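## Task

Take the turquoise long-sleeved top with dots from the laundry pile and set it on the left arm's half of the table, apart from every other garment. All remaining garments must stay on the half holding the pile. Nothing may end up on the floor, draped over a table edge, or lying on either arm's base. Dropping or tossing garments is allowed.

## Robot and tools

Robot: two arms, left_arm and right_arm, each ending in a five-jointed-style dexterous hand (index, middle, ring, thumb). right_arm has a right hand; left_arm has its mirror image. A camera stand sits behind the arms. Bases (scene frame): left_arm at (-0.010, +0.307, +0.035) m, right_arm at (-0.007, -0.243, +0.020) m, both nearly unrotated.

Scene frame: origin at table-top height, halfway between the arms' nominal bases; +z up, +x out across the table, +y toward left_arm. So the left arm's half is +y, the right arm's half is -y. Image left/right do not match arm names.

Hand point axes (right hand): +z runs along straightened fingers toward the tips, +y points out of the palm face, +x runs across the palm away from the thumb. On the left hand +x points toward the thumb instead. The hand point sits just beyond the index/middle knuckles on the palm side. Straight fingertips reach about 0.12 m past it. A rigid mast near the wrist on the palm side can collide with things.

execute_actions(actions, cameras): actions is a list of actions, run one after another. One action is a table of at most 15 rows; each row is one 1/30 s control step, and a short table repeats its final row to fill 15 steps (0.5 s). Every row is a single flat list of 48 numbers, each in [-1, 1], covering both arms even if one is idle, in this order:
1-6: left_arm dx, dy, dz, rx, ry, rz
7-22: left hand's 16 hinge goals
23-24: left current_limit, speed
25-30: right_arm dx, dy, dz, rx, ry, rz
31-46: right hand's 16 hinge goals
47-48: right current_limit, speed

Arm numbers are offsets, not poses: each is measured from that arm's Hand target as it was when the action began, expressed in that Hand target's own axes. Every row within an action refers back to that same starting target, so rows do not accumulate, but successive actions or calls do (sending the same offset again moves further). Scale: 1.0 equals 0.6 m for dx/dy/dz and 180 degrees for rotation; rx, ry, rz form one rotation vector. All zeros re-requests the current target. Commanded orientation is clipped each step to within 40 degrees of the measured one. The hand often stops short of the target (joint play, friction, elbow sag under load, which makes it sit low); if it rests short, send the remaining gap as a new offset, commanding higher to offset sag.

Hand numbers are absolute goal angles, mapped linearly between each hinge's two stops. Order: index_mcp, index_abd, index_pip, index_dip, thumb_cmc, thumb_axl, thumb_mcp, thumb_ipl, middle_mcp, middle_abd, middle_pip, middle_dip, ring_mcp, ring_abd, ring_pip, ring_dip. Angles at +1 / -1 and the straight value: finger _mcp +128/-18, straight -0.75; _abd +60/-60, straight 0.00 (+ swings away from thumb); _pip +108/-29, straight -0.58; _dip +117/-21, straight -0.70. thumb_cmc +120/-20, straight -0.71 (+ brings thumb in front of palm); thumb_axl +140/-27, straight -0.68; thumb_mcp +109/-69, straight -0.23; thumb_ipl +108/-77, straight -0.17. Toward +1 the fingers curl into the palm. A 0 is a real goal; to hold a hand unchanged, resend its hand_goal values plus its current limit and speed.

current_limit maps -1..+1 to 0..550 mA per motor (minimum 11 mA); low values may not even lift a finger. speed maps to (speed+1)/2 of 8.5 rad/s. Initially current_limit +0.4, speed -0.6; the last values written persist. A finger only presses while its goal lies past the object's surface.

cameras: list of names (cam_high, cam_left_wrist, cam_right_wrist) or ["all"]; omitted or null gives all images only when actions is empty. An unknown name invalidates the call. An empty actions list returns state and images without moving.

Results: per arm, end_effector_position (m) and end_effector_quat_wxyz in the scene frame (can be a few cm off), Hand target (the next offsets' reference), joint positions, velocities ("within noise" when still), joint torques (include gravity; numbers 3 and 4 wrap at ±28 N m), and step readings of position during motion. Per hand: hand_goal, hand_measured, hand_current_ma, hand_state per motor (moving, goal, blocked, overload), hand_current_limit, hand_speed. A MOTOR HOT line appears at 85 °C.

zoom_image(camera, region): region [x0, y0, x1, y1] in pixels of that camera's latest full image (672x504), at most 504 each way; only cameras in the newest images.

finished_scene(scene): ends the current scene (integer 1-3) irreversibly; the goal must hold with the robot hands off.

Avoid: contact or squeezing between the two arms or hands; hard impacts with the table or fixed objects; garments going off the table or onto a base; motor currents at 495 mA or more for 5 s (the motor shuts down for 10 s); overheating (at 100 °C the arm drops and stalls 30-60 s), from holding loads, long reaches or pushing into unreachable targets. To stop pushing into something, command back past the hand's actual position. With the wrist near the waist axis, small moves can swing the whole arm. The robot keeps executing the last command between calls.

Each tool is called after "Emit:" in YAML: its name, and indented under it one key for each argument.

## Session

Emit:
execute_actions:
  actions: []

Emit:
zoom_image:
  camera: "cam_high"
  region: [200, 60, 500, 300]

Scene clock: 0.00 s.
left_arm: end_effector_position=(+0.2578, -0.0320, +0.3899) hand_goal=(-0.754, +0.000, -0.576, -0.696, -0.714, -0.678, -0.226, -0.168, -0.754, +0.000, -0.576, -0.696, -0.754, +0.000, -0.576, -0.696) hand_measured=(-0.754, +0.000, -0.576, -0.696, -0.714, -0.678, -0.226, -0.168, -0.754, +0.000, -0.576, -0.696, -0.754, +0.000, -0.576, -0.696) hand_current_ma=(+0, +0, +0, +0, +0, +0, +0, +0, +0, +0, +0, +0, +0, +0, +0, +0) hand_state=(goal, goal, goal, goal, overload, goal, goal, goal, goal, goal, goal, goal, goal, goal, goal, goal) hand_current_limit=0.40 hand_speed=-0.60 end_effector_quat_wxyz=(+0.653, +0.676, +0.165, +0.300) | right_arm: end_effector_position=(+0.7129, -0.2412, +0.2474) hand_goal=(-0.754, +0.000, -0.576, -0.696, -0.714, -0.678, -0.226, -0.168, -0.754, +0.000, -0.576, -0.696, -0.754, +0.000, -0.576, -0.696) hand_measured=(-0.754, +0.000, -0.576, -0.696, -0.714, -0.678, -0.226, -0.168, -0.754, +0.000, -0.576, -0.696, -0.754, +0.000, -0.576, -0.696) hand_current_ma=(+0, +0, +0, +0, +0, +0, +0, +0, +0, +0, +0, +0, +0, +0, +0, +0) hand_state=(goal, goal, goal, goal, goal, goal, goal, goal, goal, goal, goal, goal, goal, goal, goal, goal) hand_current_limit=0.40 hand_speed=-0.60 end_effector_quat_wxyz=(-0.182, +0.881, +0.201, +0.387)
Joint positions: left_arm=[-0.983 1.02 0.378 0.673 -0.024 0.192] | right_arm=[0.026 1.758 1.58 -0.63 -0.501 1.321]
Joint velocities: within noise
Joint torques (N m): no reading
Heat: left arm: hottest waist 27 °C; right arm: hottest elbow 28 °C.
Hand target: left_arm +0.2573, -0.0339, +0.4152; +0.670, +0.657, +0.157, +0.307 | right_arm +0.7236, -0.2405, +0.2738; -0.178, +0.870, +0.209, +0.410

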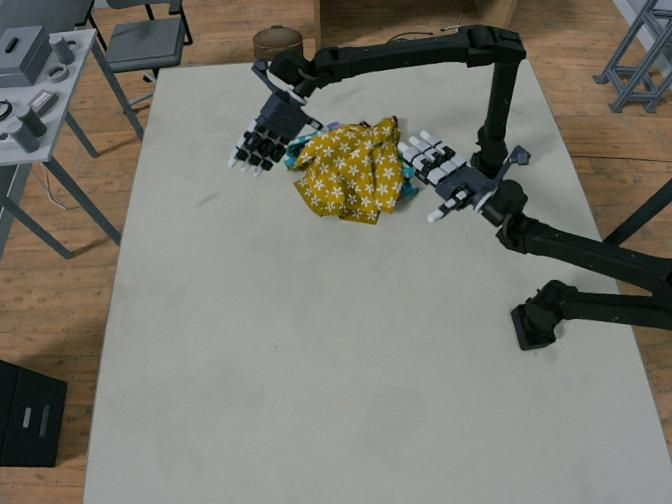

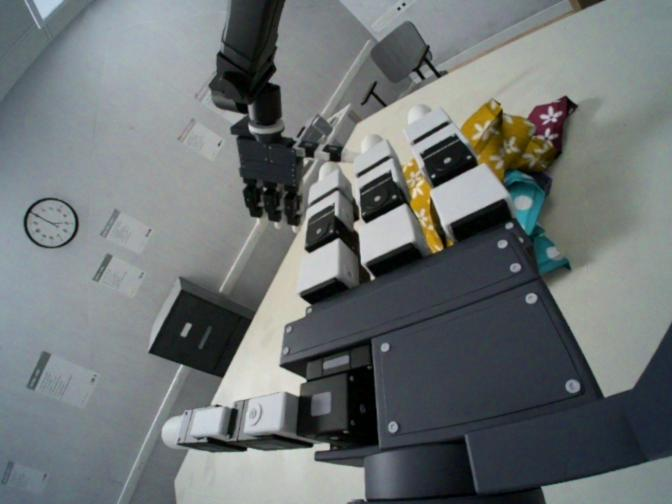

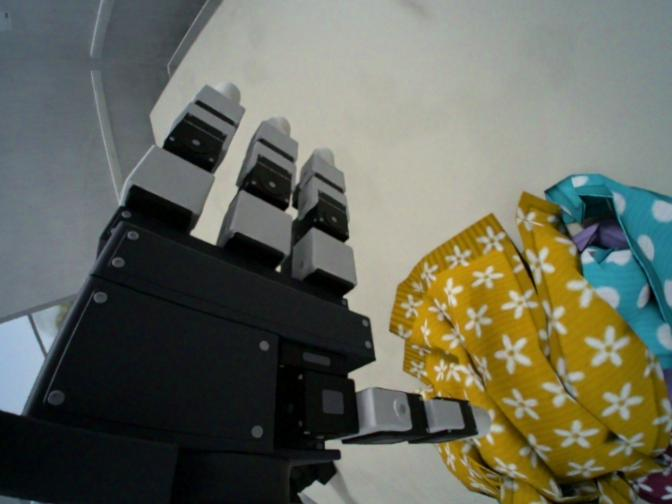

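Scaled by 1.680 from the camera's 672x504 image, which has a finer 960x720 frame.

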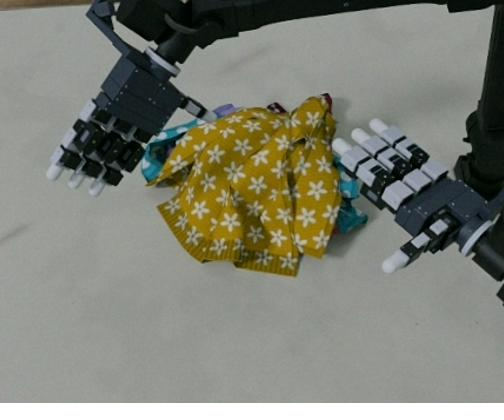

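Emit:
execute_actions:
  actions:
    - [[0.148,-0.028,-0.0157,0.013,0.065,0.006,-0.754,0,-0.576,-0.696,-0.714,-0.678,-0.226,-0.168,-0.754,0,-0.576,-0.696,-0.754,0,-0.576,-0.696,0.4,-0.6,0,0,0,0,0,0,-0.754,0,-0.576,-0.696,0.571,-0.678,-0.226,-0.168,-0.754,0,-0.576,-0.696,-0.754,0,-0.576,-0.696,0.4,-0.4]]
    - [[0.148,-0.028,-0.0157,0.013,0.065,0.006,-0.754,0,-0.576,-0.696,-0.714,-0.678,-0.226,-0.168,-0.754,0,-0.576,-0.696,-0.754,0,-0.576,-0.696,0.4,-0.6,0,0,0,0,0,0,-0.754,0,-0.576,-0.696,0.571,-0.678,-0.226,-0.168,-0.754,0,-0.576,-0.696,-0.754,0,-0.576,-0.696,0.4,-0.4]]
    - [[0.148,-0.028,-0.0157,0.013,0.065,0.006,-0.754,0,-0.576,-0.696,-0.714,-0.678,-0.226,-0.168,-0.754,0,-0.576,-0.696,-0.754,0,-0.576,-0.696,0.4,-0.6,0,0,0,0.0544,-0.0596,0.0836,-0.137,0,-0.576,-0.696,0.571,-0.678,-0.226,-0.168,-0.137,0,-0.576,-0.696,-0.137,0,-0.576,-0.696,0.5,-0.4]]
    - [[0.148,-0.028,-0.0157,0.013,0.065,0.006,-0.754,0,-0.576,-0.696,-0.714,-0.678,-0.226,-0.168,-0.754,0,-0.576,-0.696,-0.754,0,-0.576,-0.696,0.4,-0.6,0,0,0,0.0544,-0.0596,0.0836,-0.137,0,-0.576,-0.696,0.571,-0.678,-0.226,-0.168,-0.137,0,-0.576,-0.696,-0.137,0,-0.576,-0.696,0.5,-0.4]]
    - [[0.148,-0.028,-0.0157,0.013,0.065,0.006,-0.754,0,-0.576,-0.696,-0.714,-0.678,-0.226,-0.168,-0.754,0,-0.576,-0.696,-0.754,0,-0.576,-0.696,0.4,-0.6,0,0,0,0.0544,-0.0596,0.0836,-0.137,0,-0.576,-0.696,0.571,-0.678,-0.226,-0.168,-0.137,0,-0.576,-0.696,-0.137,0,-0.576,-0.696,0.5,-0.4]]
    - [[0.148,-0.028,-0.0157,0.013,0.065,0.006,-0.754,0,-0.576,-0.696,-0.714,-0.678,-0.226,-0.168,-0.754,0,-0.576,-0.696,-0.754,0,-0.576,-0.696,0.4,-0.6,0,0,0,0,0,0,-0.137,0,-0.576,-0.696,0.571,-0.678,-0.226,-0.168,-0.137,0,-0.576,-0.696,-0.137,0,-0.576,-0.696,0.5,-0.4]]
    - [[0.148,-0.028,-0.0157,0.013,0.065,0.006,-0.754,0,-0.576,-0.696,-0.714,-0.678,-0.226,-0.168,-0.754,0,-0.576,-0.696,-0.754,0,-0.576,-0.696,0.4,-0.6,0,0,0,0,0,0,-0.137,0,-0.576,-0.696,0.571,-0.678,-0.226,-0.168,-0.137,0,-0.576,-0.696,-0.137,0,-0.576,-0.696,0.5,-0.4]]
  cameras: ["all"]

Emit:
zoom_image:
  camera: "cam_high"
  region: [240, 80, 440, 240]

Emit:
zoom_image:
  camera: "cam_right_wrist"
  region: [336, 0, 672, 300]

Scene clock: 31.97 s.
left_arm: end_effector_position=(+0.3560, +0.5344, +0.3924) hand_goal=(-0.754, +0.000, -0.576, -0.696, -0.714, -0.678, -0.226, -0.168, -0.754, +0.000, -0.576, -0.696, -0.754, +0.000, -0.576, -0.696) hand_measured=(-0.764, +0.002, -0.576, -0.696, -1.000, -0.678, -0.226, -0.168, -0.762, +0.002, -0.576, -0.696, -0.764, +0.002, -0.576, -0.696) hand_current_ma=(-21, +2, -1, +0, +0, +1, +0, +0, -16, +1, -1, +0, -18, +1, -1, +0) hand_state=(goal, goal, goal, goal, overload, goal, goal, goal, goal, goal, goal, goal, goal, goal, goal, goal) hand_current_limit=0.40 hand_speed=-0.60 end_effector_quat_wxyz=(+0.291, +0.396, +0.570, +0.659) | right_arm: end_effector_position=(+0.7162, -0.2389, +0.2635) hand_goal=(-0.138, +0.000, -0.576, -0.696, +0.570, -0.678, -0.226, -0.168, -0.138, +0.000, -0.576, -0.696, -0.138, +0.000, -0.576, -0.696) hand_measured=(-0.138, +0.000, -0.576, -0.696, +0.566, -0.678, -0.226, -0.168, -0.138, +0.000, -0.576, -0.696, -0.138, +0.000, -0.576, -0.696) hand_current_ma=(+3, -4, -4, +0, -24, +4, +6, +2, +3, -4, -4, +0, +3, -4, -4, +0) hand_state=(goal, goal, goal, goal, goal, goal, goal, goal, goal, goal, goal, goal, goal, goal, goal, goal) hand_current_limit=0.50 hand_speed=-0.40 end_effector_quat_wxyz=(-0.457, +0.882, -0.038, +0.109)
Joint positions: left_arm=[0.482 1.013 0.378 0.673 -0.007 0.192] | right_arm=[-0.094 2.333 2.675 -1.691 -0.961 1.647]
Joint torques (N m): left_arm=[0.85 -2.55 12.14 2.66 0.07 0.12] | right_arm=[-2.02 -19.49 12.45 -0.36 -1.1 0.14]
Heat: left arm: hottest elbow 30 °C; right arm: hottest elbow 34 °C.
Hand target: left_arm +0.3589, +0.5390, +0.4165; +0.292, +0.386, +0.554, +0.677 | right_arm +0.7236, -0.2405, +0.2738; -0.462, +0.887, +0.000, +0.001
Off the commanded pose: left_arm 0.025 m, 3 deg | right_arm 0.013 m, 13 deg.
joint sent to its limit (right arm) — joint 4 (wrist pitch), lower limit. The joint targets are off in position and orientation.
Step readings (end_effector_position of left_arm | right_arm):
0: (+0.2578, -0.0320, +0.3899) | (+0.7129, -0.2412, +0.2474)
1: (+0.2578, -0.0320, +0.3899) | (+0.7129, -0.2412, +0.2474)
2: (+0.2581, -0.0318, +0.3899) | (+0.7129, -0.2412, +0.2474)
4: (+0.2693, -0.0226, +0.3899) | (+0.7129, -0.2412, +0.2474)
8: (+0.3088, +0.0166, +0.3911) | (+0.7129, -0.2412, +0.2474)
15: (+0.3211, +0.0306, +0.3911) | (+0.7129, -0.2412, +0.2474)
16: (+0.3206, +0.0299, +0.3911) | (+0.7129, -0.2412, +0.2474)
17: (+0.3202, +0.0294, +0.3911) | (+0.7129, -0.2412, +0.2474)
19: (+0.3304, +0.0420, +0.3911) | (+0.7129, -0.2412, +0.2474)
23: (+0.3621, +0.0897, +0.3917) | (+0.7129, -0.2412, +0.2474)
30: (+0.3711, +0.1056, +0.3918) | (+0.7129, -0.2412, +0.2474)
31: (+0.3706, +0.1047, +0.3918) | (+0.7129, -0.2409, +0.2474)
32: (+0.3708, +0.1049, +0.3918) | (+0.7099, -0.2381, +0.2460)
34: (+0.3781, +0.1193, +0.3918) | (+0.7037, -0.2301, +0.2442)
38: (+0.3990, +0.1723, +0.3924) | (+0.7072, -0.2211, +0.2543)
45: (+0.4045, +0.1900, +0.3924) | (+0.7088, -0.2309, +0.2599)
46: (+0.4043, +0.1890, +0.3924) | (+0.7087, -0.2325, +0.2588)
47: (+0.4041, +0.1884, +0.3924) | (+0.7067, -0.2312, +0.2577)
49: (+0.4083, +0.2042, +0.3924) | (+0.7063, -0.2280, +0.2593)
53: (+0.4181, +0.2603, +0.3924) | (+0.7126, -0.2265, +0.2633)
60: (+0.4198, +0.2788, +0.3924) | (+0.7113, -0.2334, +0.2563)
61: (+0.4198, +0.2778, +0.3924) | (+0.7113, -0.2351, +0.2556)
62: (+0.4198, +0.2774, +0.3924) | (+0.7108, -0.2330, +0.2565)
64: (+0.4206, +0.2935, +0.3924) | (+0.7133, -0.2266, +0.2618)
68: (+0.4185, +0.3504, +0.3924) | (+0.7172, -0.2246, +0.2637)
75: (+0.4163, +0.3688, +0.3924) | (+0.7169, -0.2311, +0.2569)
76: (+0.4165, +0.3678, +0.3924) | (+0.7171, -0.2322, +0.2571)
77: (+0.4165, +0.3674, +0.3924) | (+0.7171, -0.2340, +0.2574)
79: (+0.4140, +0.3833, +0.3924) | (+0.7166, -0.2358, +0.2587)
83: (+0.4000, +0.4388, +0.3924) | (+0.7166, -0.2396, +0.2620)
90: (+0.3942, +0.4562, +0.3924) | (+0.7169, -0.2391, +0.2634)
91: (+0.3945, +0.4554, +0.3924) | (+0.7167, -0.2390, +0.2634)
92: (+0.3946, +0.4550, +0.3924) | (+0.7166, -0.2390, +0.2634)
94: (+0.3888, +0.4701, +0.3924) | (+0.7165, -0.2389, +0.2634)
98: (+0.3637, +0.5212, +0.3924) | (+0.7162, -0.2389, +0.2635)
105: (+0.3545, +0.5366, +0.3924) | (+0.7162, -0.2389, +0.2635)

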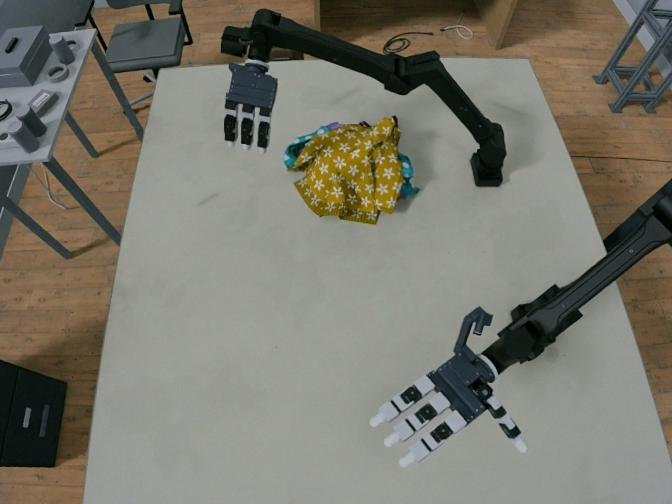

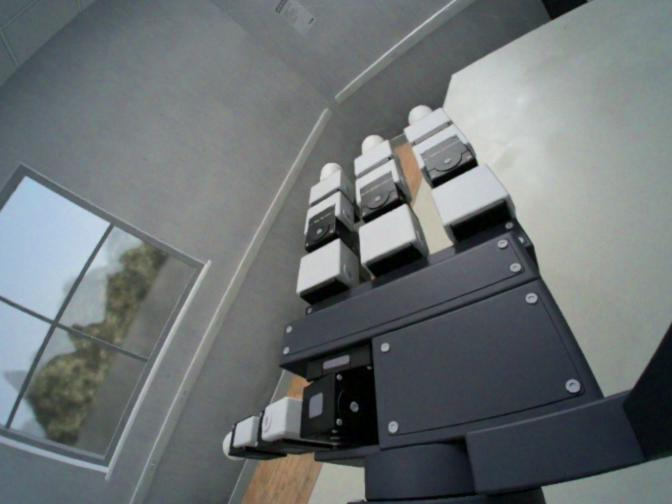

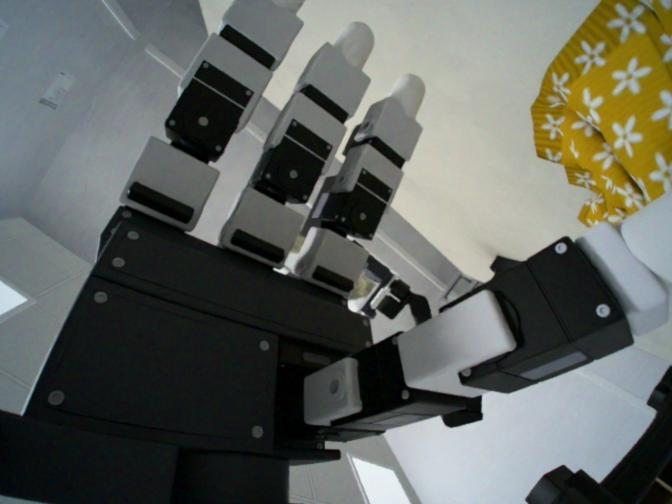

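Scaled by 2.520 from the camera's 672x504 image, which has a finer 960x720 frame.

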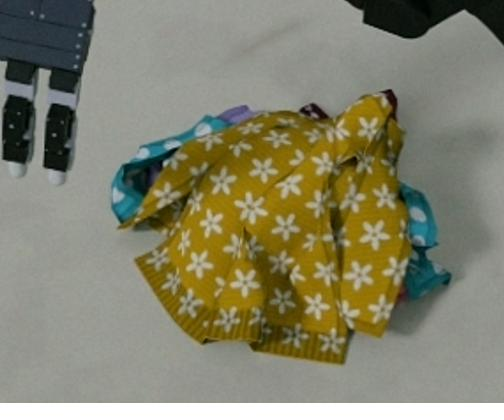

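Scaled by 1.500 from the camera's 672x504 image, which has a finer 960x720 frame.

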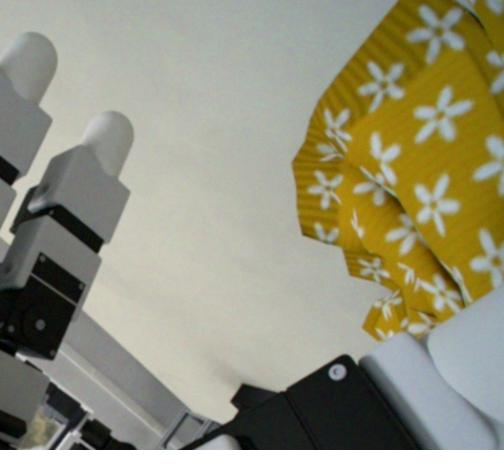

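Emit:
execute_actions:
  actions:
    - [[0.148,-0.028,-0.0157,0.013,0.065,0.006,-0.754,0,-0.576,-0.696,-0.714,-0.678,-0.226,-0.168,-0.754,0,-0.576,-0.696,-0.754,0,-0.576,-0.696,0.4,-0.6,-0.091,0.031,0.106,0,0,0,-0.137,0,-0.576,-0.696,0.571,-0.678,-0.226,-0.168,-0.137,0,-0.576,-0.696,-0.137,0,-0.576,-0.696,0.5,-0.4]]
    - [[0.148,-0.028,-0.0157,0.013,0.065,0.006,-0.754,0,-0.576,-0.696,-0.714,-0.678,-0.226,-0.168,-0.754,0,-0.576,-0.696,-0.754,0,-0.576,-0.696,0.4,-0.6,-0.091,0.031,0.106,0,0,0,-0.137,0,-0.576,-0.696,0.571,-0.678,-0.226,-0.168,-0.137,0,-0.576,-0.696,-0.137,0,-0.576,-0.696,0.5,-0.4]]
    - [[0.148,-0.028,-0.0157,0.013,0.065,0.006,-0.754,0,-0.576,-0.696,-0.714,-0.678,-0.226,-0.168,-0.754,0,-0.576,-0.696,-0.754,0,-0.576,-0.696,0.4,-0.6,-0.091,0.031,0.106,0,0,0,-0.137,0,-0.576,-0.696,0.571,-0.678,-0.226,-0.168,-0.137,0,-0.576,-0.696,-0.137,0,-0.576,-0.696,0.5,-0.4]]
  cameras: ["cam_high","cam_right_wrist"]

Emit:
zoom_image:
  camera: "cam_high"
  region: [240, 80, 440, 240]

Scene clock: 49.07 s.
left_arm: end_effector_position=(+0.1532, +0.7058, +0.3924) hand_goal=(-0.754, +0.000, -0.576, -0.696, -0.714, -0.678, -0.226, -0.168, -0.754, +0.000, -0.576, -0.696, -0.754, +0.000, -0.576, -0.696) hand_measured=(-0.764, +0.002, -0.576, -0.696, -1.000, -0.678, -0.226, -0.168, -0.762, +0.002, -0.576, -0.696, -0.764, +0.002, -0.576, -0.696) hand_current_ma=(-22, +2, -1, +0, +0, +1, +0, +0, -17, +1, -1, +0, -18, +1, -1, +0) hand_state=(goal, goal, goal, goal, overload, goal, goal, goal, goal, goal, goal, goal, goal, goal, goal, goal) hand_current_limit=0.40 hand_speed=-0.60 end_effector_quat_wxyz=(+0.074, +0.201, +0.664, +0.716) | right_arm: end_effector_position=(+0.5565, -0.1164, +0.1051) hand_goal=(-0.138, +0.000, -0.576, -0.696, +0.570, -0.678, -0.226, -0.168, -0.138, +0.000, -0.576, -0.696, -0.138, +0.000, -0.576, -0.696) hand_measured=(-0.136, +0.000, -0.576, -0.696, +0.572, -0.678, -0.224, -0.168, -0.136, +0.000, -0.576, -0.696, -0.136, +0.000, -0.576, -0.696) hand_current_ma=(+11, +1, -3, +0, +8, +4, +8, +2, +10, +1, -4, +0, +10, +1, -3, +0) hand_state=(goal, goal, goal, goal, goal, goal, goal, goal, goal, goal, goal, goal, goal, goal, goal, goal) hand_current_limit=0.50 hand_speed=-0.40 end_effector_quat_wxyz=(-0.461, +0.887, +0.001, -0.016)
Joint positions: left_arm=[1.108 1.013 0.378 0.673 -0.009 0.192] | right_arm=[0.089 1.966 1.631 -1.205 -0.959 1.641]
Joint torques (N m): left_arm=[0.85 -2.43 12.46 2.74 0.07 0.13] | right_arm=[-1.08 -19.31 7.24 0.64 -0.62 0.21]
Heat: left arm: hottest elbow 33 °C; right arm: hottest elbow 36 °C.
Hand target: left_arm +0.1536, +0.7122, +0.4178; +0.068, +0.196, +0.645, +0.735 | right_arm +0.5601, -0.1160, +0.1185; -0.462, +0.887, +0.000, +0.001
Off the commanded pose: left_arm 0.026 m, 3 deg | right_arm 0.014 m, 2 deg.
Step readings (end_effector_position of left_arm | right_arm):
0: (+0.3560, +0.5344, +0.3924) | (+0.7162, -0.2389, +0.2635)
1: (+0.3560, +0.5344, +0.3924) | (+0.7162, -0.2389, +0.2635)
2: (+0.3551, +0.5357, +0.3924) | (+0.7156, -0.2388, +0.2611)
4: (+0.3465, +0.5489, +0.3924) | (+0.7075, -0.2369, +0.2519)
8: (+0.3102, +0.5951, +0.3924) | (+0.6867, -0.2282, +0.2207)
15: (+0.2991, +0.6071, +0.3924) | (+0.6714, -0.2054, +0.1875)
16: (+0.2997, +0.6066, +0.3924) | (+0.6710, -0.2023, +0.1868)
17: (+0.2995, +0.6068, +0.3924) | (+0.6697, -0.1993, +0.1850)
19: (+0.2885, +0.6177, +0.3924) | (+0.6526, -0.1933, +0.1778)
23: (+0.2441, +0.6548, +0.3924) | (+0.6182, -0.1787, +0.1623)
30: (+0.2300, +0.6648, +0.3924) | (+0.6073, -0.1566, +0.1455)
31: (+0.2309, +0.6642, +0.3924) | (+0.6075, -0.1547, +0.1446)
32: (+0.2307, +0.6644, +0.3924) | (+0.6079, -0.1538, +0.1422)
34: (+0.2183, +0.6724, +0.3924) | (+0.5951, -0.1529, +0.1332)
38: (+0.1666, +0.6998, +0.3924) | (+0.5618, -0.1429, +0.1119)
45: (+0.1505, +0.7068, +0.3924) | (+0.5528, -0.1181, +0.0933)
Images, in order (width x height): cam_high 672x504, cam_right_wrist 672x504.

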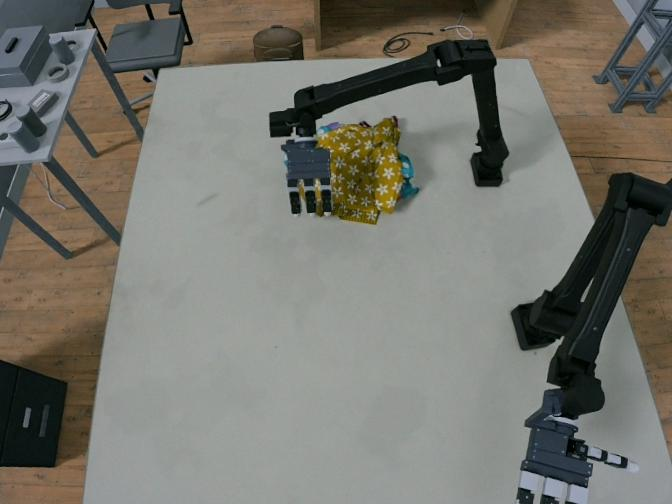

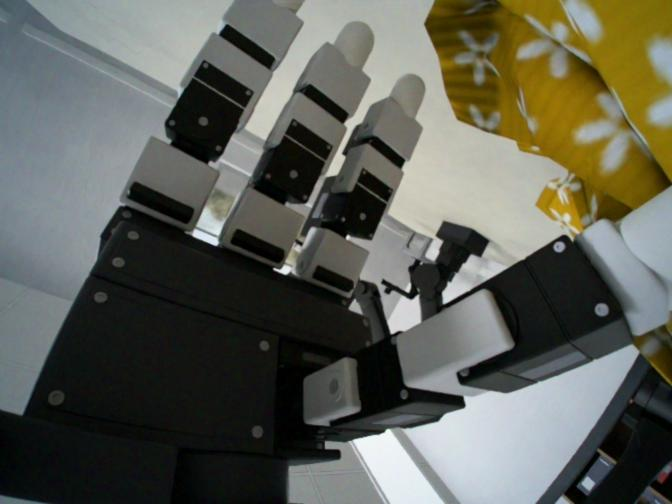

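Scaled by 2.520 from the camera's 672x504 image, which has a finer 960x720 frame.

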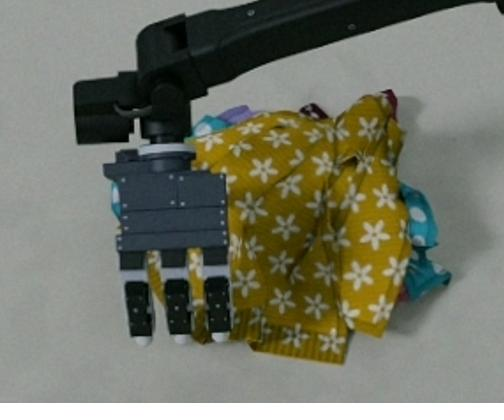

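Emit:
execute_actions:
  actions:
    - [[0,0,0,0,0,0,-0.754,0,-0.576,-0.696,-0.714,-0.678,-0.226,-0.168,-0.754,0,-0.576,-0.696,-0.754,0,-0.576,-0.696,0.4,-0.6,-0.05,0.078,0.014,0,0,0,-0.137,0,-0.576,-0.696,0.571,-0.678,-0.226,-0.168,-0.137,0,-0.576,-0.696,-0.137,0,-0.576,-0.696,0.5,-0.4]]
    - [[0,0,0,0,0,0,-0.754,0,-0.576,-0.696,-0.714,-0.678,-0.226,-0.168,-0.754,0,-0.576,-0.696,-0.754,0,-0.576,-0.696,0.4,-0.6,0,0.02,0.014,0,0,0,0.3,0,-0.4,-0.5,0.571,-0.678,0.0,-0.1,0.3,0,-0.4,-0.5,0.3,0,-0.4,-0.5,0.5,-0.3]]
    - [[0,0,0,0,0,0,-0.754,0,-0.576,-0.696,-0.714,-0.678,-0.226,-0.168,-0.754,0,-0.576,-0.696,-0.754,0,-0.576,-0.696,0.4,-0.6,0,0,0,0,0,0,0.48,0,-0.2,-0.3,0.571,-0.678,0.25,0.05,0.48,0,-0.2,-0.3,0.48,0,-0.2,-0.3,0.6,-0.3]]
  cameras: ["cam_high","cam_right_wrist"]

Emit:
zoom_image:
  camera: "cam_high"
  region: [240, 80, 440, 240]

Scene clock: 60.40 s.
left_arm: end_effector_position=(+0.1532, +0.7058, +0.3924) hand_goal=(-0.754, +0.000, -0.576, -0.696, -0.714, -0.678, -0.226, -0.168, -0.754, +0.000, -0.576, -0.696, -0.754, +0.000, -0.576, -0.696) hand_measured=(-0.764, +0.002, -0.576, -0.696, -1.000, -0.678, -0.226, -0.168, -0.762, +0.002, -0.576, -0.696, -0.764, +0.002, -0.576, -0.696) hand_current_ma=(-22, +2, -1, +0, +0, +1, +0, +0, -17, +1, -1, +0, -18, +1, -1, +0) hand_state=(goal, goal, goal, goal, overload, goal, goal, goal, goal, goal, goal, goal, goal, goal, goal, goal) hand_current_limit=0.40 hand_speed=-0.60 end_effector_quat_wxyz=(+0.074, +0.201, +0.664, +0.716) | right_arm: end_effector_position=(+0.5229, -0.1250, +0.0586) hand_goal=(+0.480, +0.000, -0.200, -0.300, +0.570, -0.678, +0.250, +0.050, +0.480, +0.000, -0.200, -0.300, +0.480, +0.000, -0.200, -0.300) hand_measured=(+0.266, +0.004, -0.330, -0.350, +0.560, -0.678, -0.010, -0.014, +0.324, +0.010, -0.264, -0.338, +0.468, +0.000, -0.206, -0.304) hand_current_ma=(-440, +15, -440, -247, -47, -2, -440, -430, -440, +46, -318, -187, -67, -4, -33, -16) hand_state=(blocked, goal, blocked, blocked, goal, goal, blocked, blocked, blocked, goal, blocked, blocked, goal, goal, goal, goal) hand_current_limit=0.60 hand_speed=-0.30 end_effector_quat_wxyz=(-0.462, +0.887, +0.001, -0.017)
Joint positions: left_arm=[1.108 1.013 0.378 0.673 -0.009 0.192] | right_arm=[0.076 1.937 1.451 -1.073 -0.961 1.621]
Joint torques (N m): left_arm=[0.97 -2.32 12.45 2.74 0.07 0.13] | right_arm=[-2.61 -16.73 6.72 0.57 -0.38 -0.1]
Heat: left arm: hottest elbow 35 °C; right arm: hottest elbow 35 °C.
Hand target: left_arm +0.1536, +0.7122, +0.4178; +0.068, +0.196, +0.645, +0.735 | right_arm +0.5302, -0.1359, +0.0607; -0.462, +0.887, +0.000, +0.001
Off the commanded pose: left_arm 0.026 m, 3 deg | right_arm 0.013 m, 2 deg.
Step readings (end_effector_position of left_arm | right_arm):
0: (+0.1532, +0.7058, +0.3924) | (+0.5565, -0.1164, +0.1051)
1: (+0.1532, +0.7058, +0.3924) | (+0.5560, -0.1165, +0.1046)
2: (+0.1532, +0.7058, +0.3924) | (+0.5557, -0.1165, +0.1029)
4: (+0.1532, +0.7058, +0.3924) | (+0.5476, -0.1170, +0.0941)
8: (+0.1532, +0.7058, +0.3924) | (+0.5215, -0.1202, +0.0726)
15: (+0.1532, +0.7058, +0.3924) | (+0.5219, -0.1242, +0.0665)
16: (+0.1532, +0.7058, +0.3924) | (+0.5226, -0.1239, +0.0665)
17: (+0.1532, +0.7058, +0.3924) | (+0.5228, -0.1234, +0.0662)
19: (+0.1532, +0.7058, +0.3924) | (+0.5241, -0.1247, +0.0641)
23: (+0.1532, +0.7058, +0.3924) | (+0.5225, -0.1259, +0.0598)
30: (+0.1532, +0.7058, +0.3924) | (+0.5225, -0.1250, +0.0587)
31: (+0.1532, +0.7058, +0.3924) | (+0.5225, -0.1250, +0.0587)
32: (+0.1532, +0.7058, +0.3924) | (+0.5225, -0.1250, +0.0587)
34: (+0.1532, +0.7058, +0.3924) | (+0.5229, -0.1250, +0.0586)
38: (+0.1532, +0.7058, +0.3924) | (+0.5232, -0.1266, +0.0586)
45: (+0.1532, +0.7058, +0.3924) | (+0.5229, -0.1250, +0.0586)
Images, in order (width x height): cam_high 672x504, cam_right_wrist 672x504.

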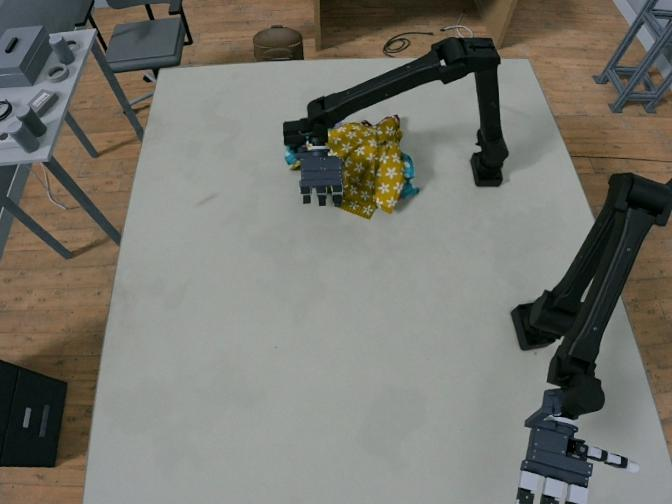

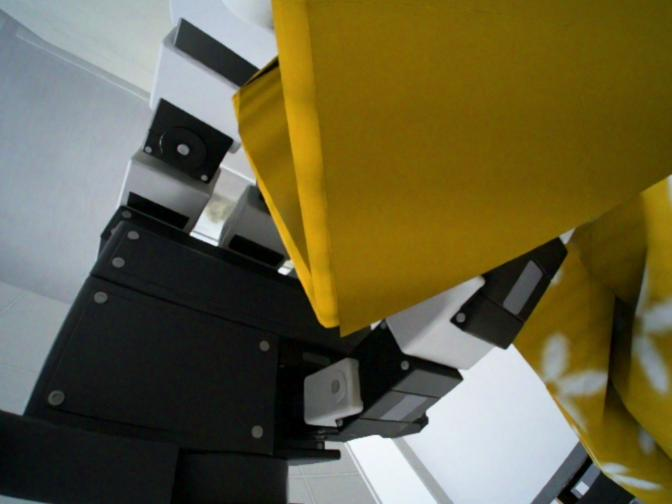

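Scaled by 2.520 from the camera's 672x504 image, which has a finer 960x720 frame.

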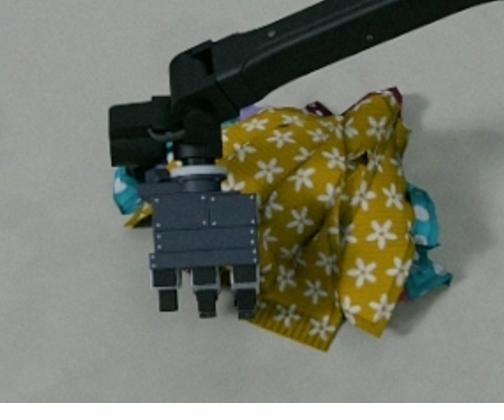

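Emit:
execute_actions:
  actions:
    - [[0,0,0,0,0,0,-0.754,0,-0.576,-0.696,-0.714,-0.678,-0.226,-0.168,-0.754,0,-0.576,-0.696,-0.754,0,-0.576,-0.696,0.4,-0.6,0,-0.09,-0.063,0,0,0,0.48,0,-0.2,-0.3,0.571,-0.678,0.25,0.05,0.48,0,-0.2,-0.3,0.48,0,-0.2,-0.3,0.6,-0.3]]
    - [[0,0,0,0,0,0,-0.754,0,-0.576,-0.696,-0.714,-0.678,-0.226,-0.168,-0.754,0,-0.576,-0.696,-0.754,0,-0.576,-0.696,0.4,-0.6,0,-0.09,-0.063,0,0,0,0.48,0,-0.2,-0.3,0.571,-0.678,0.25,0.05,0.48,0,-0.2,-0.3,0.48,0,-0.2,-0.3,0.6,-0.3]]
    - [[0,0,0,0,0,0,-0.754,0,-0.576,-0.696,-0.714,-0.678,-0.226,-0.168,-0.754,0,-0.576,-0.696,-0.754,0,-0.576,-0.696,0.4,-0.6,0,-0.09,-0.063,0,0,0,0.48,0,-0.2,-0.3,0.571,-0.678,0.25,0.05,0.48,0,-0.2,-0.3,0.48,0,-0.2,-0.3,0.6,-0.3]]
    - [[0,0,0,0,0,0,-0.754,0,-0.576,-0.696,-0.714,-0.678,-0.226,-0.168,-0.754,0,-0.576,-0.696,-0.754,0,-0.576,-0.696,0.4,-0.6,0.05,-0.09,-0.063,0,0,0,0.48,0,-0.2,-0.3,0.571,-0.678,0.25,0.05,0.48,0,-0.2,-0.3,0.48,0,-0.2,-0.3,0.6,-0.3]]
    - [[0,0,0,0,0,0,-0.754,0,-0.576,-0.696,-0.714,-0.678,-0.226,-0.168,-0.754,0,-0.576,-0.696,-0.754,0,-0.576,-0.696,0.4,-0.6,0.05,-0.09,-0.063,0,0,0,0.48,0,-0.2,-0.3,0.571,-0.678,0.25,0.05,0.48,0,-0.2,-0.3,0.48,0,-0.2,-0.3,0.6,-0.3]]
  cameras: ["cam_high"]

Emit:
zoom_image:
  camera: "cam_high"
  region: [240, 40, 440, 240]

Scene clock: 74.83 s.
left_arm: end_effector_position=(+0.1532, +0.7058, +0.3924) hand_goal=(-0.754, +0.000, -0.576, -0.696, -0.714, -0.678, -0.226, -0.168, -0.754, +0.000, -0.576, -0.696, -0.754, +0.000, -0.576, -0.696) hand_measured=(-0.764, +0.002, -0.576, -0.696, -1.000, -0.678, -0.226, -0.168, -0.762, +0.002, -0.576, -0.696, -0.764, +0.002, -0.576, -0.696) hand_current_ma=(-22, +2, -1, +0, +0, +1, +0, +0, -17, +1, -1, +0, -18, +1, -1, +0) hand_state=(goal, goal, goal, goal, overload, goal, goal, goal, goal, goal, goal, goal, goal, goal, goal, goal) hand_current_limit=0.40 hand_speed=-0.60 end_effector_quat_wxyz=(+0.074, +0.201, +0.664, +0.716) | right_arm: end_effector_position=(+0.5811, -0.1257, +0.3726) hand_goal=(+0.480, +0.000, -0.200, -0.300, +0.570, -0.678, +0.250, +0.050, +0.480, +0.000, -0.200, -0.300, +0.480, +0.000, -0.200, -0.300) hand_measured=(+0.266, +0.008, -0.330, -0.348, +0.552, -0.680, -0.010, -0.010, +0.324, +0.012, -0.252, -0.330, +0.468, +0.000, -0.206, -0.302) hand_current_ma=(-440, +38, -440, -242, -89, -14, -440, -409, -440, +48, -263, -153, -59, -4, -27, -14) hand_state=(blocked, goal, blocked, blocked, goal, goal, blocked, blocked, blocked, goal, blocked, blocked, goal, goal, goal, goal) hand_current_limit=0.60 hand_speed=-0.30 end_effector_quat_wxyz=(-0.466, +0.883, -0.016, +0.049)
Joint positions: left_arm=[1.108 1.013 0.378 0.673 -0.009 0.192] | right_arm=[0.067 1.923 2.275 -1.693 -0.958 1.762]
Joint torques (N m): left_arm=[0.85 -2.26 12.45 2.73 0.08 0.12] | right_arm=[-2.37 -15.68 12.37 -0.34 -0.54 0.21]
Heat: left arm: hottest elbow 36 °C; right arm: hottest elbow 35 °C.
Hand target: left_arm +0.1536, +0.7122, +0.4178; +0.068, +0.196, +0.645, +0.735 | right_arm +0.5897, -0.1361, +0.3903; -0.462, +0.887, +0.000, +0.001
Off the commanded pose: left_arm 0.026 m, 3 deg | right_arm 0.022 m, 6 deg.
joint sent to its limit (right arm) — joint 4 (wrist pitch), lower limit. The joint targets are off in position and orientation.
Step readings (end_effector_position of left_arm | right_arm):
0: (+0.1532, +0.7058, +0.3924) | (+0.5229, -0.1250, +0.0586)
1: (+0.1532, +0.7058, +0.3924) | (+0.5229, -0.1250, +0.0586)
2: (+0.1532, +0.7058, +0.3924) | (+0.5221, -0.1250, +0.0587)
4: (+0.1532, +0.7058, +0.3924) | (+0.5177, -0.1252, +0.0616)
8: (+0.1532, +0.7058, +0.3924) | (+0.5055, -0.1258, +0.0774)
15: (+0.1532, +0.7058, +0.3924) | (+0.5071, -0.1257, +0.0981)
16: (+0.1532, +0.7058, +0.3924) | (+0.5069, -0.1257, +0.0987)
17: (+0.1532, +0.7058, +0.3924) | (+0.5065, -0.1258, +0.1005)
19: (+0.1532, +0.7058, +0.3924) | (+0.5016, -0.1262, +0.1071)
23: (+0.1532, +0.7058, +0.3924) | (+0.5021, -0.1262, +0.1332)
30: (+0.1532, +0.7058, +0.3924) | (+0.5116, -0.1258, +0.1681)
31: (+0.1532, +0.7058, +0.3924) | (+0.5119, -0.1258, +0.1685)
32: (+0.1532, +0.7058, +0.3924) | (+0.5108, -0.1258, +0.1704)
34: (+0.1532, +0.7058, +0.3924) | (+0.5065, -0.1260, +0.1787)
38: (+0.1532, +0.7058, +0.3924) | (+0.5101, -0.1259, +0.2029)
45: (+0.1532, +0.7058, +0.3924) | (+0.5147, -0.1265, +0.2281)
46: (+0.1532, +0.7058, +0.3924) | (+0.5141, -0.1265, +0.2294)
47: (+0.1532, +0.7058, +0.3924) | (+0.5137, -0.1268, +0.2321)
49: (+0.1532, +0.7058, +0.3924) | (+0.5170, -0.1266, +0.2461)
53: (+0.1532, +0.7058, +0.3924) | (+0.5340, -0.1266, +0.2888)
60: (+0.1532, +0.7058, +0.3924) | (+0.5444, -0.1279, +0.3288)
61: (+0.1532, +0.7058, +0.3924) | (+0.5451, -0.1287, +0.3280)
62: (+0.1532, +0.7058, +0.3924) | (+0.5465, -0.1286, +0.3280)
64: (+0.1532, +0.7058, +0.3924) | (+0.5571, -0.1278, +0.3318)
68: (+0.1532, +0.7058, +0.3924) | (+0.5741, -0.1264, +0.3482)
75: (+0.1532, +0.7058, +0.3924) | (+0.5800, -0.1262, +0.3767)
Images, in order (width x height): cam_high 672x504.

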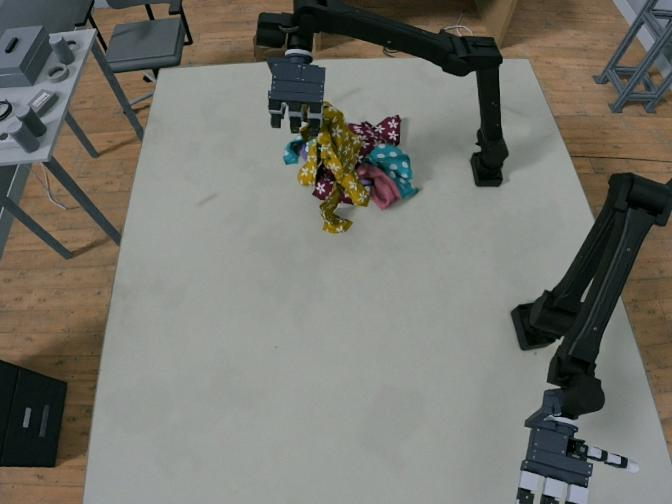

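Scaled by 2.520 from the camera's 672x504 image, which has a finer 960x720 frame.

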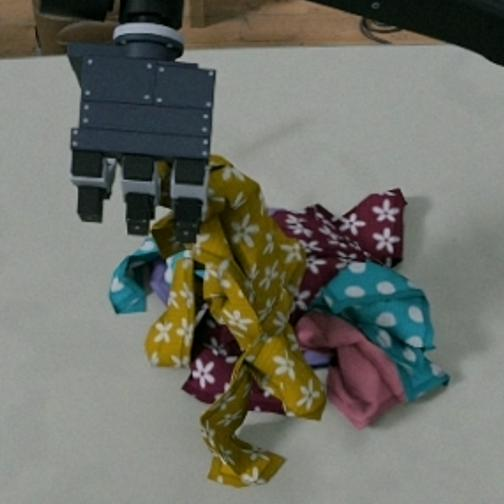

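Emit:
execute_actions:
  actions:
    - [[0,0,0,0,0,0,-0.754,0,-0.576,-0.696,-0.714,-0.678,-0.226,-0.168,-0.754,0,-0.576,-0.696,-0.754,0,-0.576,-0.696,0.4,-0.6,0.117,0.0285,-0.041,0,0,0,0.48,0,-0.2,-0.3,0.571,-0.678,0.25,0.05,0.48,0,-0.2,-0.3,0.48,0,-0.2,-0.3,0.6,-0.3]]
    - [[0,0,0,0,0,0,-0.754,0,-0.576,-0.696,-0.714,-0.678,-0.226,-0.168,-0.754,0,-0.576,-0.696,-0.754,0,-0.576,-0.696,0.4,-0.6,0.117,0.0285,-0.041,0,0,0,0.48,0,-0.2,-0.3,0.571,-0.678,0.25,0.05,0.48,0,-0.2,-0.3,0.48,0,-0.2,-0.3,0.6,-0.3]]
    - [[0,0,0,0,0,0,-0.754,0,-0.576,-0.696,-0.714,-0.678,-0.226,-0.168,-0.754,0,-0.576,-0.696,-0.754,0,-0.576,-0.696,0.4,-0.6,0.117,0.0965,0.0065,0,0,0,0.48,0,-0.2,-0.3,0.571,-0.678,0.25,0.05,0.48,0,-0.2,-0.3,0.48,0,-0.2,-0.3,0.6,-0.3]]
    - [[0,0,0,0,0,0,-0.754,0,-0.576,-0.696,-0.714,-0.678,-0.226,-0.168,-0.754,0,-0.576,-0.696,-0.754,0,-0.576,-0.696,0.4,-0.6,0.117,0.0965,0.0065,0,0,0,0.48,0,-0.2,-0.3,0.571,-0.678,0.25,0.05,0.48,0,-0.2,-0.3,0.48,0,-0.2,-0.3,0.6,-0.3]]
  cameras: ["cam_high"]

Emit:
zoom_image:
  camera: "cam_high"
  region: [200, 40, 440, 240]

Scene clock: 96.90 s.
left_arm: end_effector_position=(+0.1532, +0.7058, +0.3924) hand_goal=(-0.754, +0.000, -0.576, -0.696, -0.714, -0.678, -0.226, -0.168, -0.754, +0.000, -0.576, -0.696, -0.754, +0.000, -0.576, -0.696) hand_measured=(-0.764, +0.002, -0.576, -0.696, -1.000, -0.678, -0.226, -0.168, -0.762, +0.002, -0.576, -0.696, -0.764, +0.002, -0.576, -0.696) hand_current_ma=(-22, +2, -1, +0, +0, +1, +0, +0, -17, +1, -1, +0, -18, +1, -1, +0) hand_state=(goal, goal, goal, goal, overload, goal, goal, goal, goal, goal, goal, goal, goal, goal, goal, goal) hand_current_limit=0.40 hand_speed=-0.60 end_effector_quat_wxyz=(+0.074, +0.201, +0.664, +0.716) | right_arm: end_effector_position=(+0.8605, -0.2515, +0.2660) hand_goal=(+0.480, +0.000, -0.200, -0.300, +0.570, -0.678, +0.250, +0.050, +0.480, +0.000, -0.200, -0.300, +0.480, +0.000, -0.200, -0.300) hand_measured=(+0.266, +0.008, -0.330, -0.348, +0.548, -0.680, -0.010, -0.010, +0.330, +0.012, -0.250, -0.330, +0.472, -0.002, -0.204, -0.302) hand_current_ma=(-440, +38, -440, -240, -108, -16, -440, -409, -440, +48, -249, -146, -41, -4, -24, -14) hand_state=(blocked, goal, blocked, blocked, blocked, goal, blocked, blocked, blocked, goal, blocked, blocked, goal, goal, goal, goal) hand_current_limit=0.60 hand_speed=-0.30 end_effector_quat_wxyz=(-0.500, +0.813, -0.045, +0.294)
Joint positions: left_arm=[1.108 1.013 0.378 0.673 -0.009 0.192] | right_arm=[-0.111 2.518 2.878 -1.035 -1.022 2.065]
Joint torques (N m): left_arm=[0.85 -2.2 12.48 2.74 0.08 0.13] | right_arm=[-2.08 -23.47 12.18 2.36 -0.26 0.09]
Heat: left arm: hottest elbow 38 °C; right arm: hottest elbow 38 °C.
Hand target: left_arm +0.1536, +0.7122, +0.4178; +0.068, +0.196, +0.645, +0.735 | right_arm +0.8706, -0.2561, +0.2915; -0.462, +0.887, +0.000, +0.001
Off the commanded pose: left_arm 0.026 m, 3 deg | right_arm 0.028 m, 35 deg.
elbow stopped short (right arm): the move would have taken joint 3 (elbow) straighter than the controller allows.
joint sent to its limit (right arm) — joint 6 (wrist roll), upper limit. The joint targets are off in position and orientation.
Step readings (end_effector_position of left_arm | right_arm):
0: (+0.1532, +0.7058, +0.3924) | (+0.5811, -0.1257, +0.3726)
1: (+0.1532, +0.7058, +0.3924) | (+0.5812, -0.1257, +0.3732)
2: (+0.1532, +0.7058, +0.3924) | (+0.5831, -0.1263, +0.3746)
4: (+0.1532, +0.7058, +0.3924) | (+0.5988, -0.1289, +0.3803)
8: (+0.1532, +0.7058, +0.3924) | (+0.6293, -0.1466, +0.3817)
15: (+0.1532, +0.7058, +0.3924) | (+0.6543, -0.1747, +0.3618)
16: (+0.1532, +0.7058, +0.3924) | (+0.6556, -0.1757, +0.3613)
17: (+0.1532, +0.7058, +0.3924) | (+0.6584, -0.1750, +0.3620)
19: (+0.1532, +0.7058, +0.3924) | (+0.6731, -0.1738, +0.3687)
23: (+0.1532, +0.7058, +0.3924) | (+0.6980, -0.1766, +0.3767)
30: (+0.1532, +0.7058, +0.3924) | (+0.7174, -0.1873, +0.3689)
31: (+0.1532, +0.7058, +0.3924) | (+0.7189, -0.1892, +0.3673)
32: (+0.1532, +0.7058, +0.3924) | (+0.7222, -0.1908, +0.3667)
34: (+0.1532, +0.7058, +0.3924) | (+0.7363, -0.1939, +0.3655)
38: (+0.1532, +0.7058, +0.3924) | (+0.7639, -0.2057, +0.3463)
45: (+0.1532, +0.7058, +0.3924) | (+0.7896, -0.2252, +0.3116)
46: (+0.1532, +0.7058, +0.3924) | (+0.7916, -0.2277, +0.3101)
47: (+0.1532, +0.7058, +0.3924) | (+0.7955, -0.2289, +0.3097)
49: (+0.1532, +0.7058, +0.3924) | (+0.8095, -0.2328, +0.3108)
53: (+0.1532, +0.7058, +0.3924) | (+0.8345, -0.2391, +0.3008)
60: (+0.1532, +0.7058, +0.3924) | (+0.8565, -0.2488, +0.2682)
Images, in order (width x height): cam_high 672x504.

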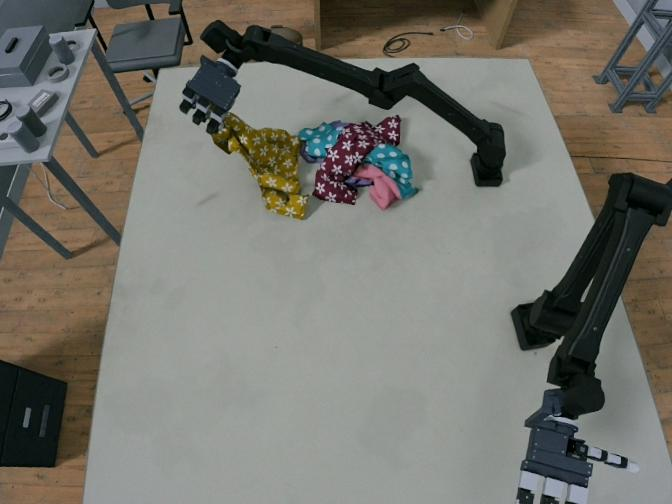

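Scaled by 2.100 from the camera's 672x504 image, which has a finer 960x720 frame.

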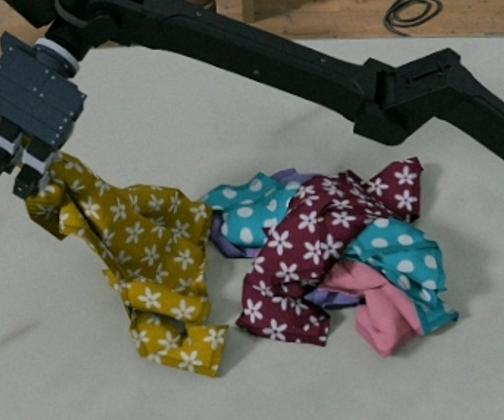

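Emit:
execute_actions:
  actions:
    - [[0,0,0,0,0,0,-0.754,0,-0.576,-0.696,-0.714,-0.678,-0.226,-0.168,-0.754,0,-0.576,-0.696,-0.754,0,-0.576,-0.696,0.4,-0.6,0,0.09,0.063,0,0,0,0.48,0,-0.2,-0.3,0.571,-0.678,0.25,0.05,0.48,0,-0.2,-0.3,0.48,0,-0.2,-0.3,0.6,-0.3]]
    - [[0,0,0,0,0,0,-0.754,0,-0.576,-0.696,-0.714,-0.678,-0.226,-0.168,-0.754,0,-0.576,-0.696,-0.754,0,-0.576,-0.696,0.4,-0.6,0,0.09,0.063,0,0,0,0.48,0,-0.2,-0.3,0.571,-0.678,0.25,0.05,0.48,0,-0.2,-0.3,0.48,0,-0.2,-0.3,0.6,-0.3]]
    - [[0,0,0,0,0,0,-0.754,0,-0.576,-0.696,-0.714,-0.678,-0.226,-0.168,-0.754,0,-0.576,-0.696,-0.754,0,-0.576,-0.696,0.4,-0.6,0,0.045,0.031,0,0,0,0.2,0,-0.2,-0.3,0.571,-0.678,-0.05,-0.05,0.2,0,-0.2,-0.3,0.2,0,-0.2,-0.3,0.6,-0.4]]
    - [[0,0,0,0,0,0,-0.754,0,-0.576,-0.696,-0.714,-0.678,-0.226,-0.168,-0.754,0,-0.576,-0.696,-0.754,0,-0.576,-0.696,0.4,-0.6,0,0,0,0,0,0,-0.4,0,-0.57,-0.69,0.571,-0.678,-0.226,-0.168,-0.4,0,-0.57,-0.69,-0.4,0,-0.57,-0.69,0.5,-0.3]]
  cameras: ["cam_high","cam_right_wrist"]

Emit:
zoom_image:
  camera: "cam_high"
  region: [280, 100, 440, 220]

Scene clock: 110.40 s.
left_arm: end_effector_position=(+0.1532, +0.7058, +0.3924) hand_goal=(-0.754, +0.000, -0.576, -0.696, -0.714, -0.678, -0.226, -0.168, -0.754, +0.000, -0.576, -0.696, -0.754, +0.000, -0.576, -0.696) hand_measured=(-0.764, +0.002, -0.576, -0.696, -1.000, -0.678, -0.226, -0.168, -0.762, +0.002, -0.576, -0.696, -0.764, +0.002, -0.576, -0.696) hand_current_ma=(-22, +2, -1, +0, +0, +1, +0, +0, -17, +1, -1, +0, -18, +1, -1, +0) hand_state=(goal, goal, goal, goal, overload, goal, goal, goal, goal, goal, goal, goal, goal, goal, goal, goal) hand_current_limit=0.40 hand_speed=-0.60 end_effector_quat_wxyz=(+0.074, +0.201, +0.664, +0.716) | right_arm: end_effector_position=(+0.8640, -0.2543, +0.1210) hand_goal=(-0.400, +0.000, -0.570, -0.690, +0.570, -0.678, -0.226, -0.168, -0.400, +0.000, -0.570, -0.690, -0.400, +0.000, -0.570, -0.690) hand_measured=(-0.386, +0.002, -0.566, -0.688, +0.562, -0.680, -0.220, -0.166, -0.384, +0.002, -0.566, -0.688, -0.386, -0.002, -0.566, -0.688) hand_current_ma=(+73, +7, +22, +13, -36, -15, +34, +19, +81, +6, +20, +14, +73, -4, +19, +12) hand_state=(goal, goal, goal, goal, goal, goal, goal, goal, goal, goal, goal, goal, goal, goal, goal, goal) hand_current_limit=0.50 hand_speed=-0.30 end_effector_quat_wxyz=(-0.490, +0.839, -0.067, +0.227)
Joint positions: left_arm=[1.108 1.013 0.378 0.673 -0.009 0.192] | right_arm=[-0.108 2.683 2.878 -1.095 -1.008 1.97]
Joint torques (N m): left_arm=[0.85 -2.26 12.46 2.74 0.08 0.13] | right_arm=[-1.49 -23 12.37 0.18 -0.4 -0.31]
Heat: left arm: hottest elbow 38 °C; right arm: hottest elbow 37 °C.
Hand target: left_arm +0.1536, +0.7122, +0.4178; +0.068, +0.196, +0.645, +0.735 | right_arm +0.8708, -0.2563, +0.1269; -0.462, +0.887, +0.000, +0.001
Off the commanded pose: left_arm 0.026 m, 3 deg | right_arm 0.009 m, 28 deg.
elbow stopped short (right arm): the move would have taken joint 3 (elbow) straighter than the controller allows.
Step readings (end_effector_position of left_arm | right_arm):
0: (+0.1532, +0.7058, +0.3924) | (+0.8605, -0.2515, +0.2660)
1: (+0.1532, +0.7058, +0.3924) | (+0.8605, -0.2515, +0.2660)
2: (+0.1532, +0.7058, +0.3924) | (+0.8605, -0.2515, +0.2660)
4: (+0.1532, +0.7058, +0.3924) | (+0.8606, -0.2508, +0.2638)
8: (+0.1532, +0.7058, +0.3924) | (+0.8624, -0.2502, +0.2462)
15: (+0.1532, +0.7058, +0.3924) | (+0.8658, -0.2507, +0.2088)
16: (+0.1532, +0.7058, +0.3924) | (+0.8659, -0.2507, +0.2075)
17: (+0.1532, +0.7058, +0.3924) | (+0.8657, -0.2507, +0.2047)
19: (+0.1532, +0.7058, +0.3924) | (+0.8643, -0.2493, +0.1996)
23: (+0.1532, +0.7058, +0.3924) | (+0.8623, -0.2494, +0.1795)
30: (+0.1532, +0.7058, +0.3924) | (+0.8625, -0.2490, +0.1450)
31: (+0.1532, +0.7058, +0.3924) | (+0.8624, -0.2492, +0.1435)
32: (+0.1532, +0.7058, +0.3924) | (+0.8626, -0.2494, +0.1422)
34: (+0.1532, +0.7058, +0.3924) | (+0.8624, -0.2496, +0.1418)
38: (+0.1532, +0.7058, +0.3924) | (+0.8627, -0.2493, +0.1359)
45: (+0.1532, +0.7058, +0.3924) | (+0.8632, -0.2499, +0.1231)
46: (+0.1532, +0.7058, +0.3924) | (+0.8630, -0.2502, +0.1216)
47: (+0.1532, +0.7058, +0.3924) | (+0.8631, -0.2504, +0.1214)
49: (+0.1532, +0.7058, +0.3924) | (+0.8631, -0.2521, +0.1212)
53: (+0.1532, +0.7058, +0.3924) | (+0.8633, -0.2549, +0.1212)
60: (+0.1532, +0.7058, +0.3924) | (+0.8638, -0.2540, +0.1211)
Images, in order (width x height): cam_high 672x504, cam_right_wrist 672x504.

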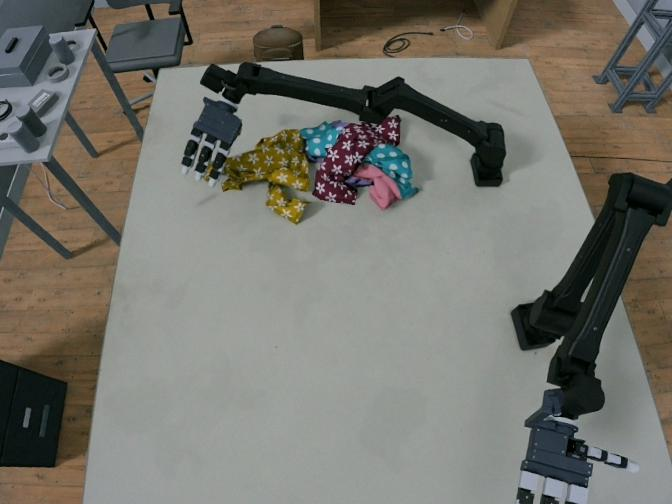

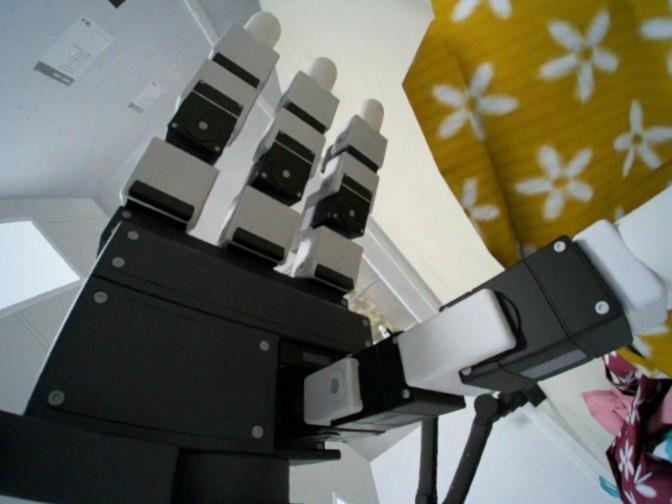

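Scaled by 3.150 from the camera's 672x504 image, which has a finer 960x720 frame.

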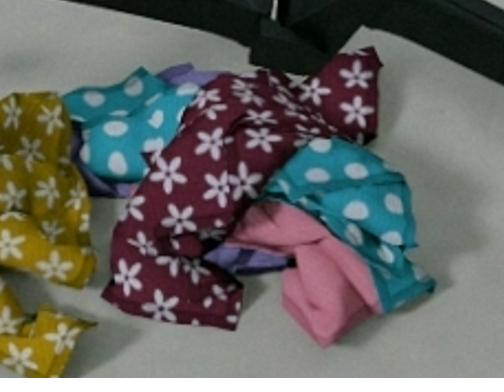

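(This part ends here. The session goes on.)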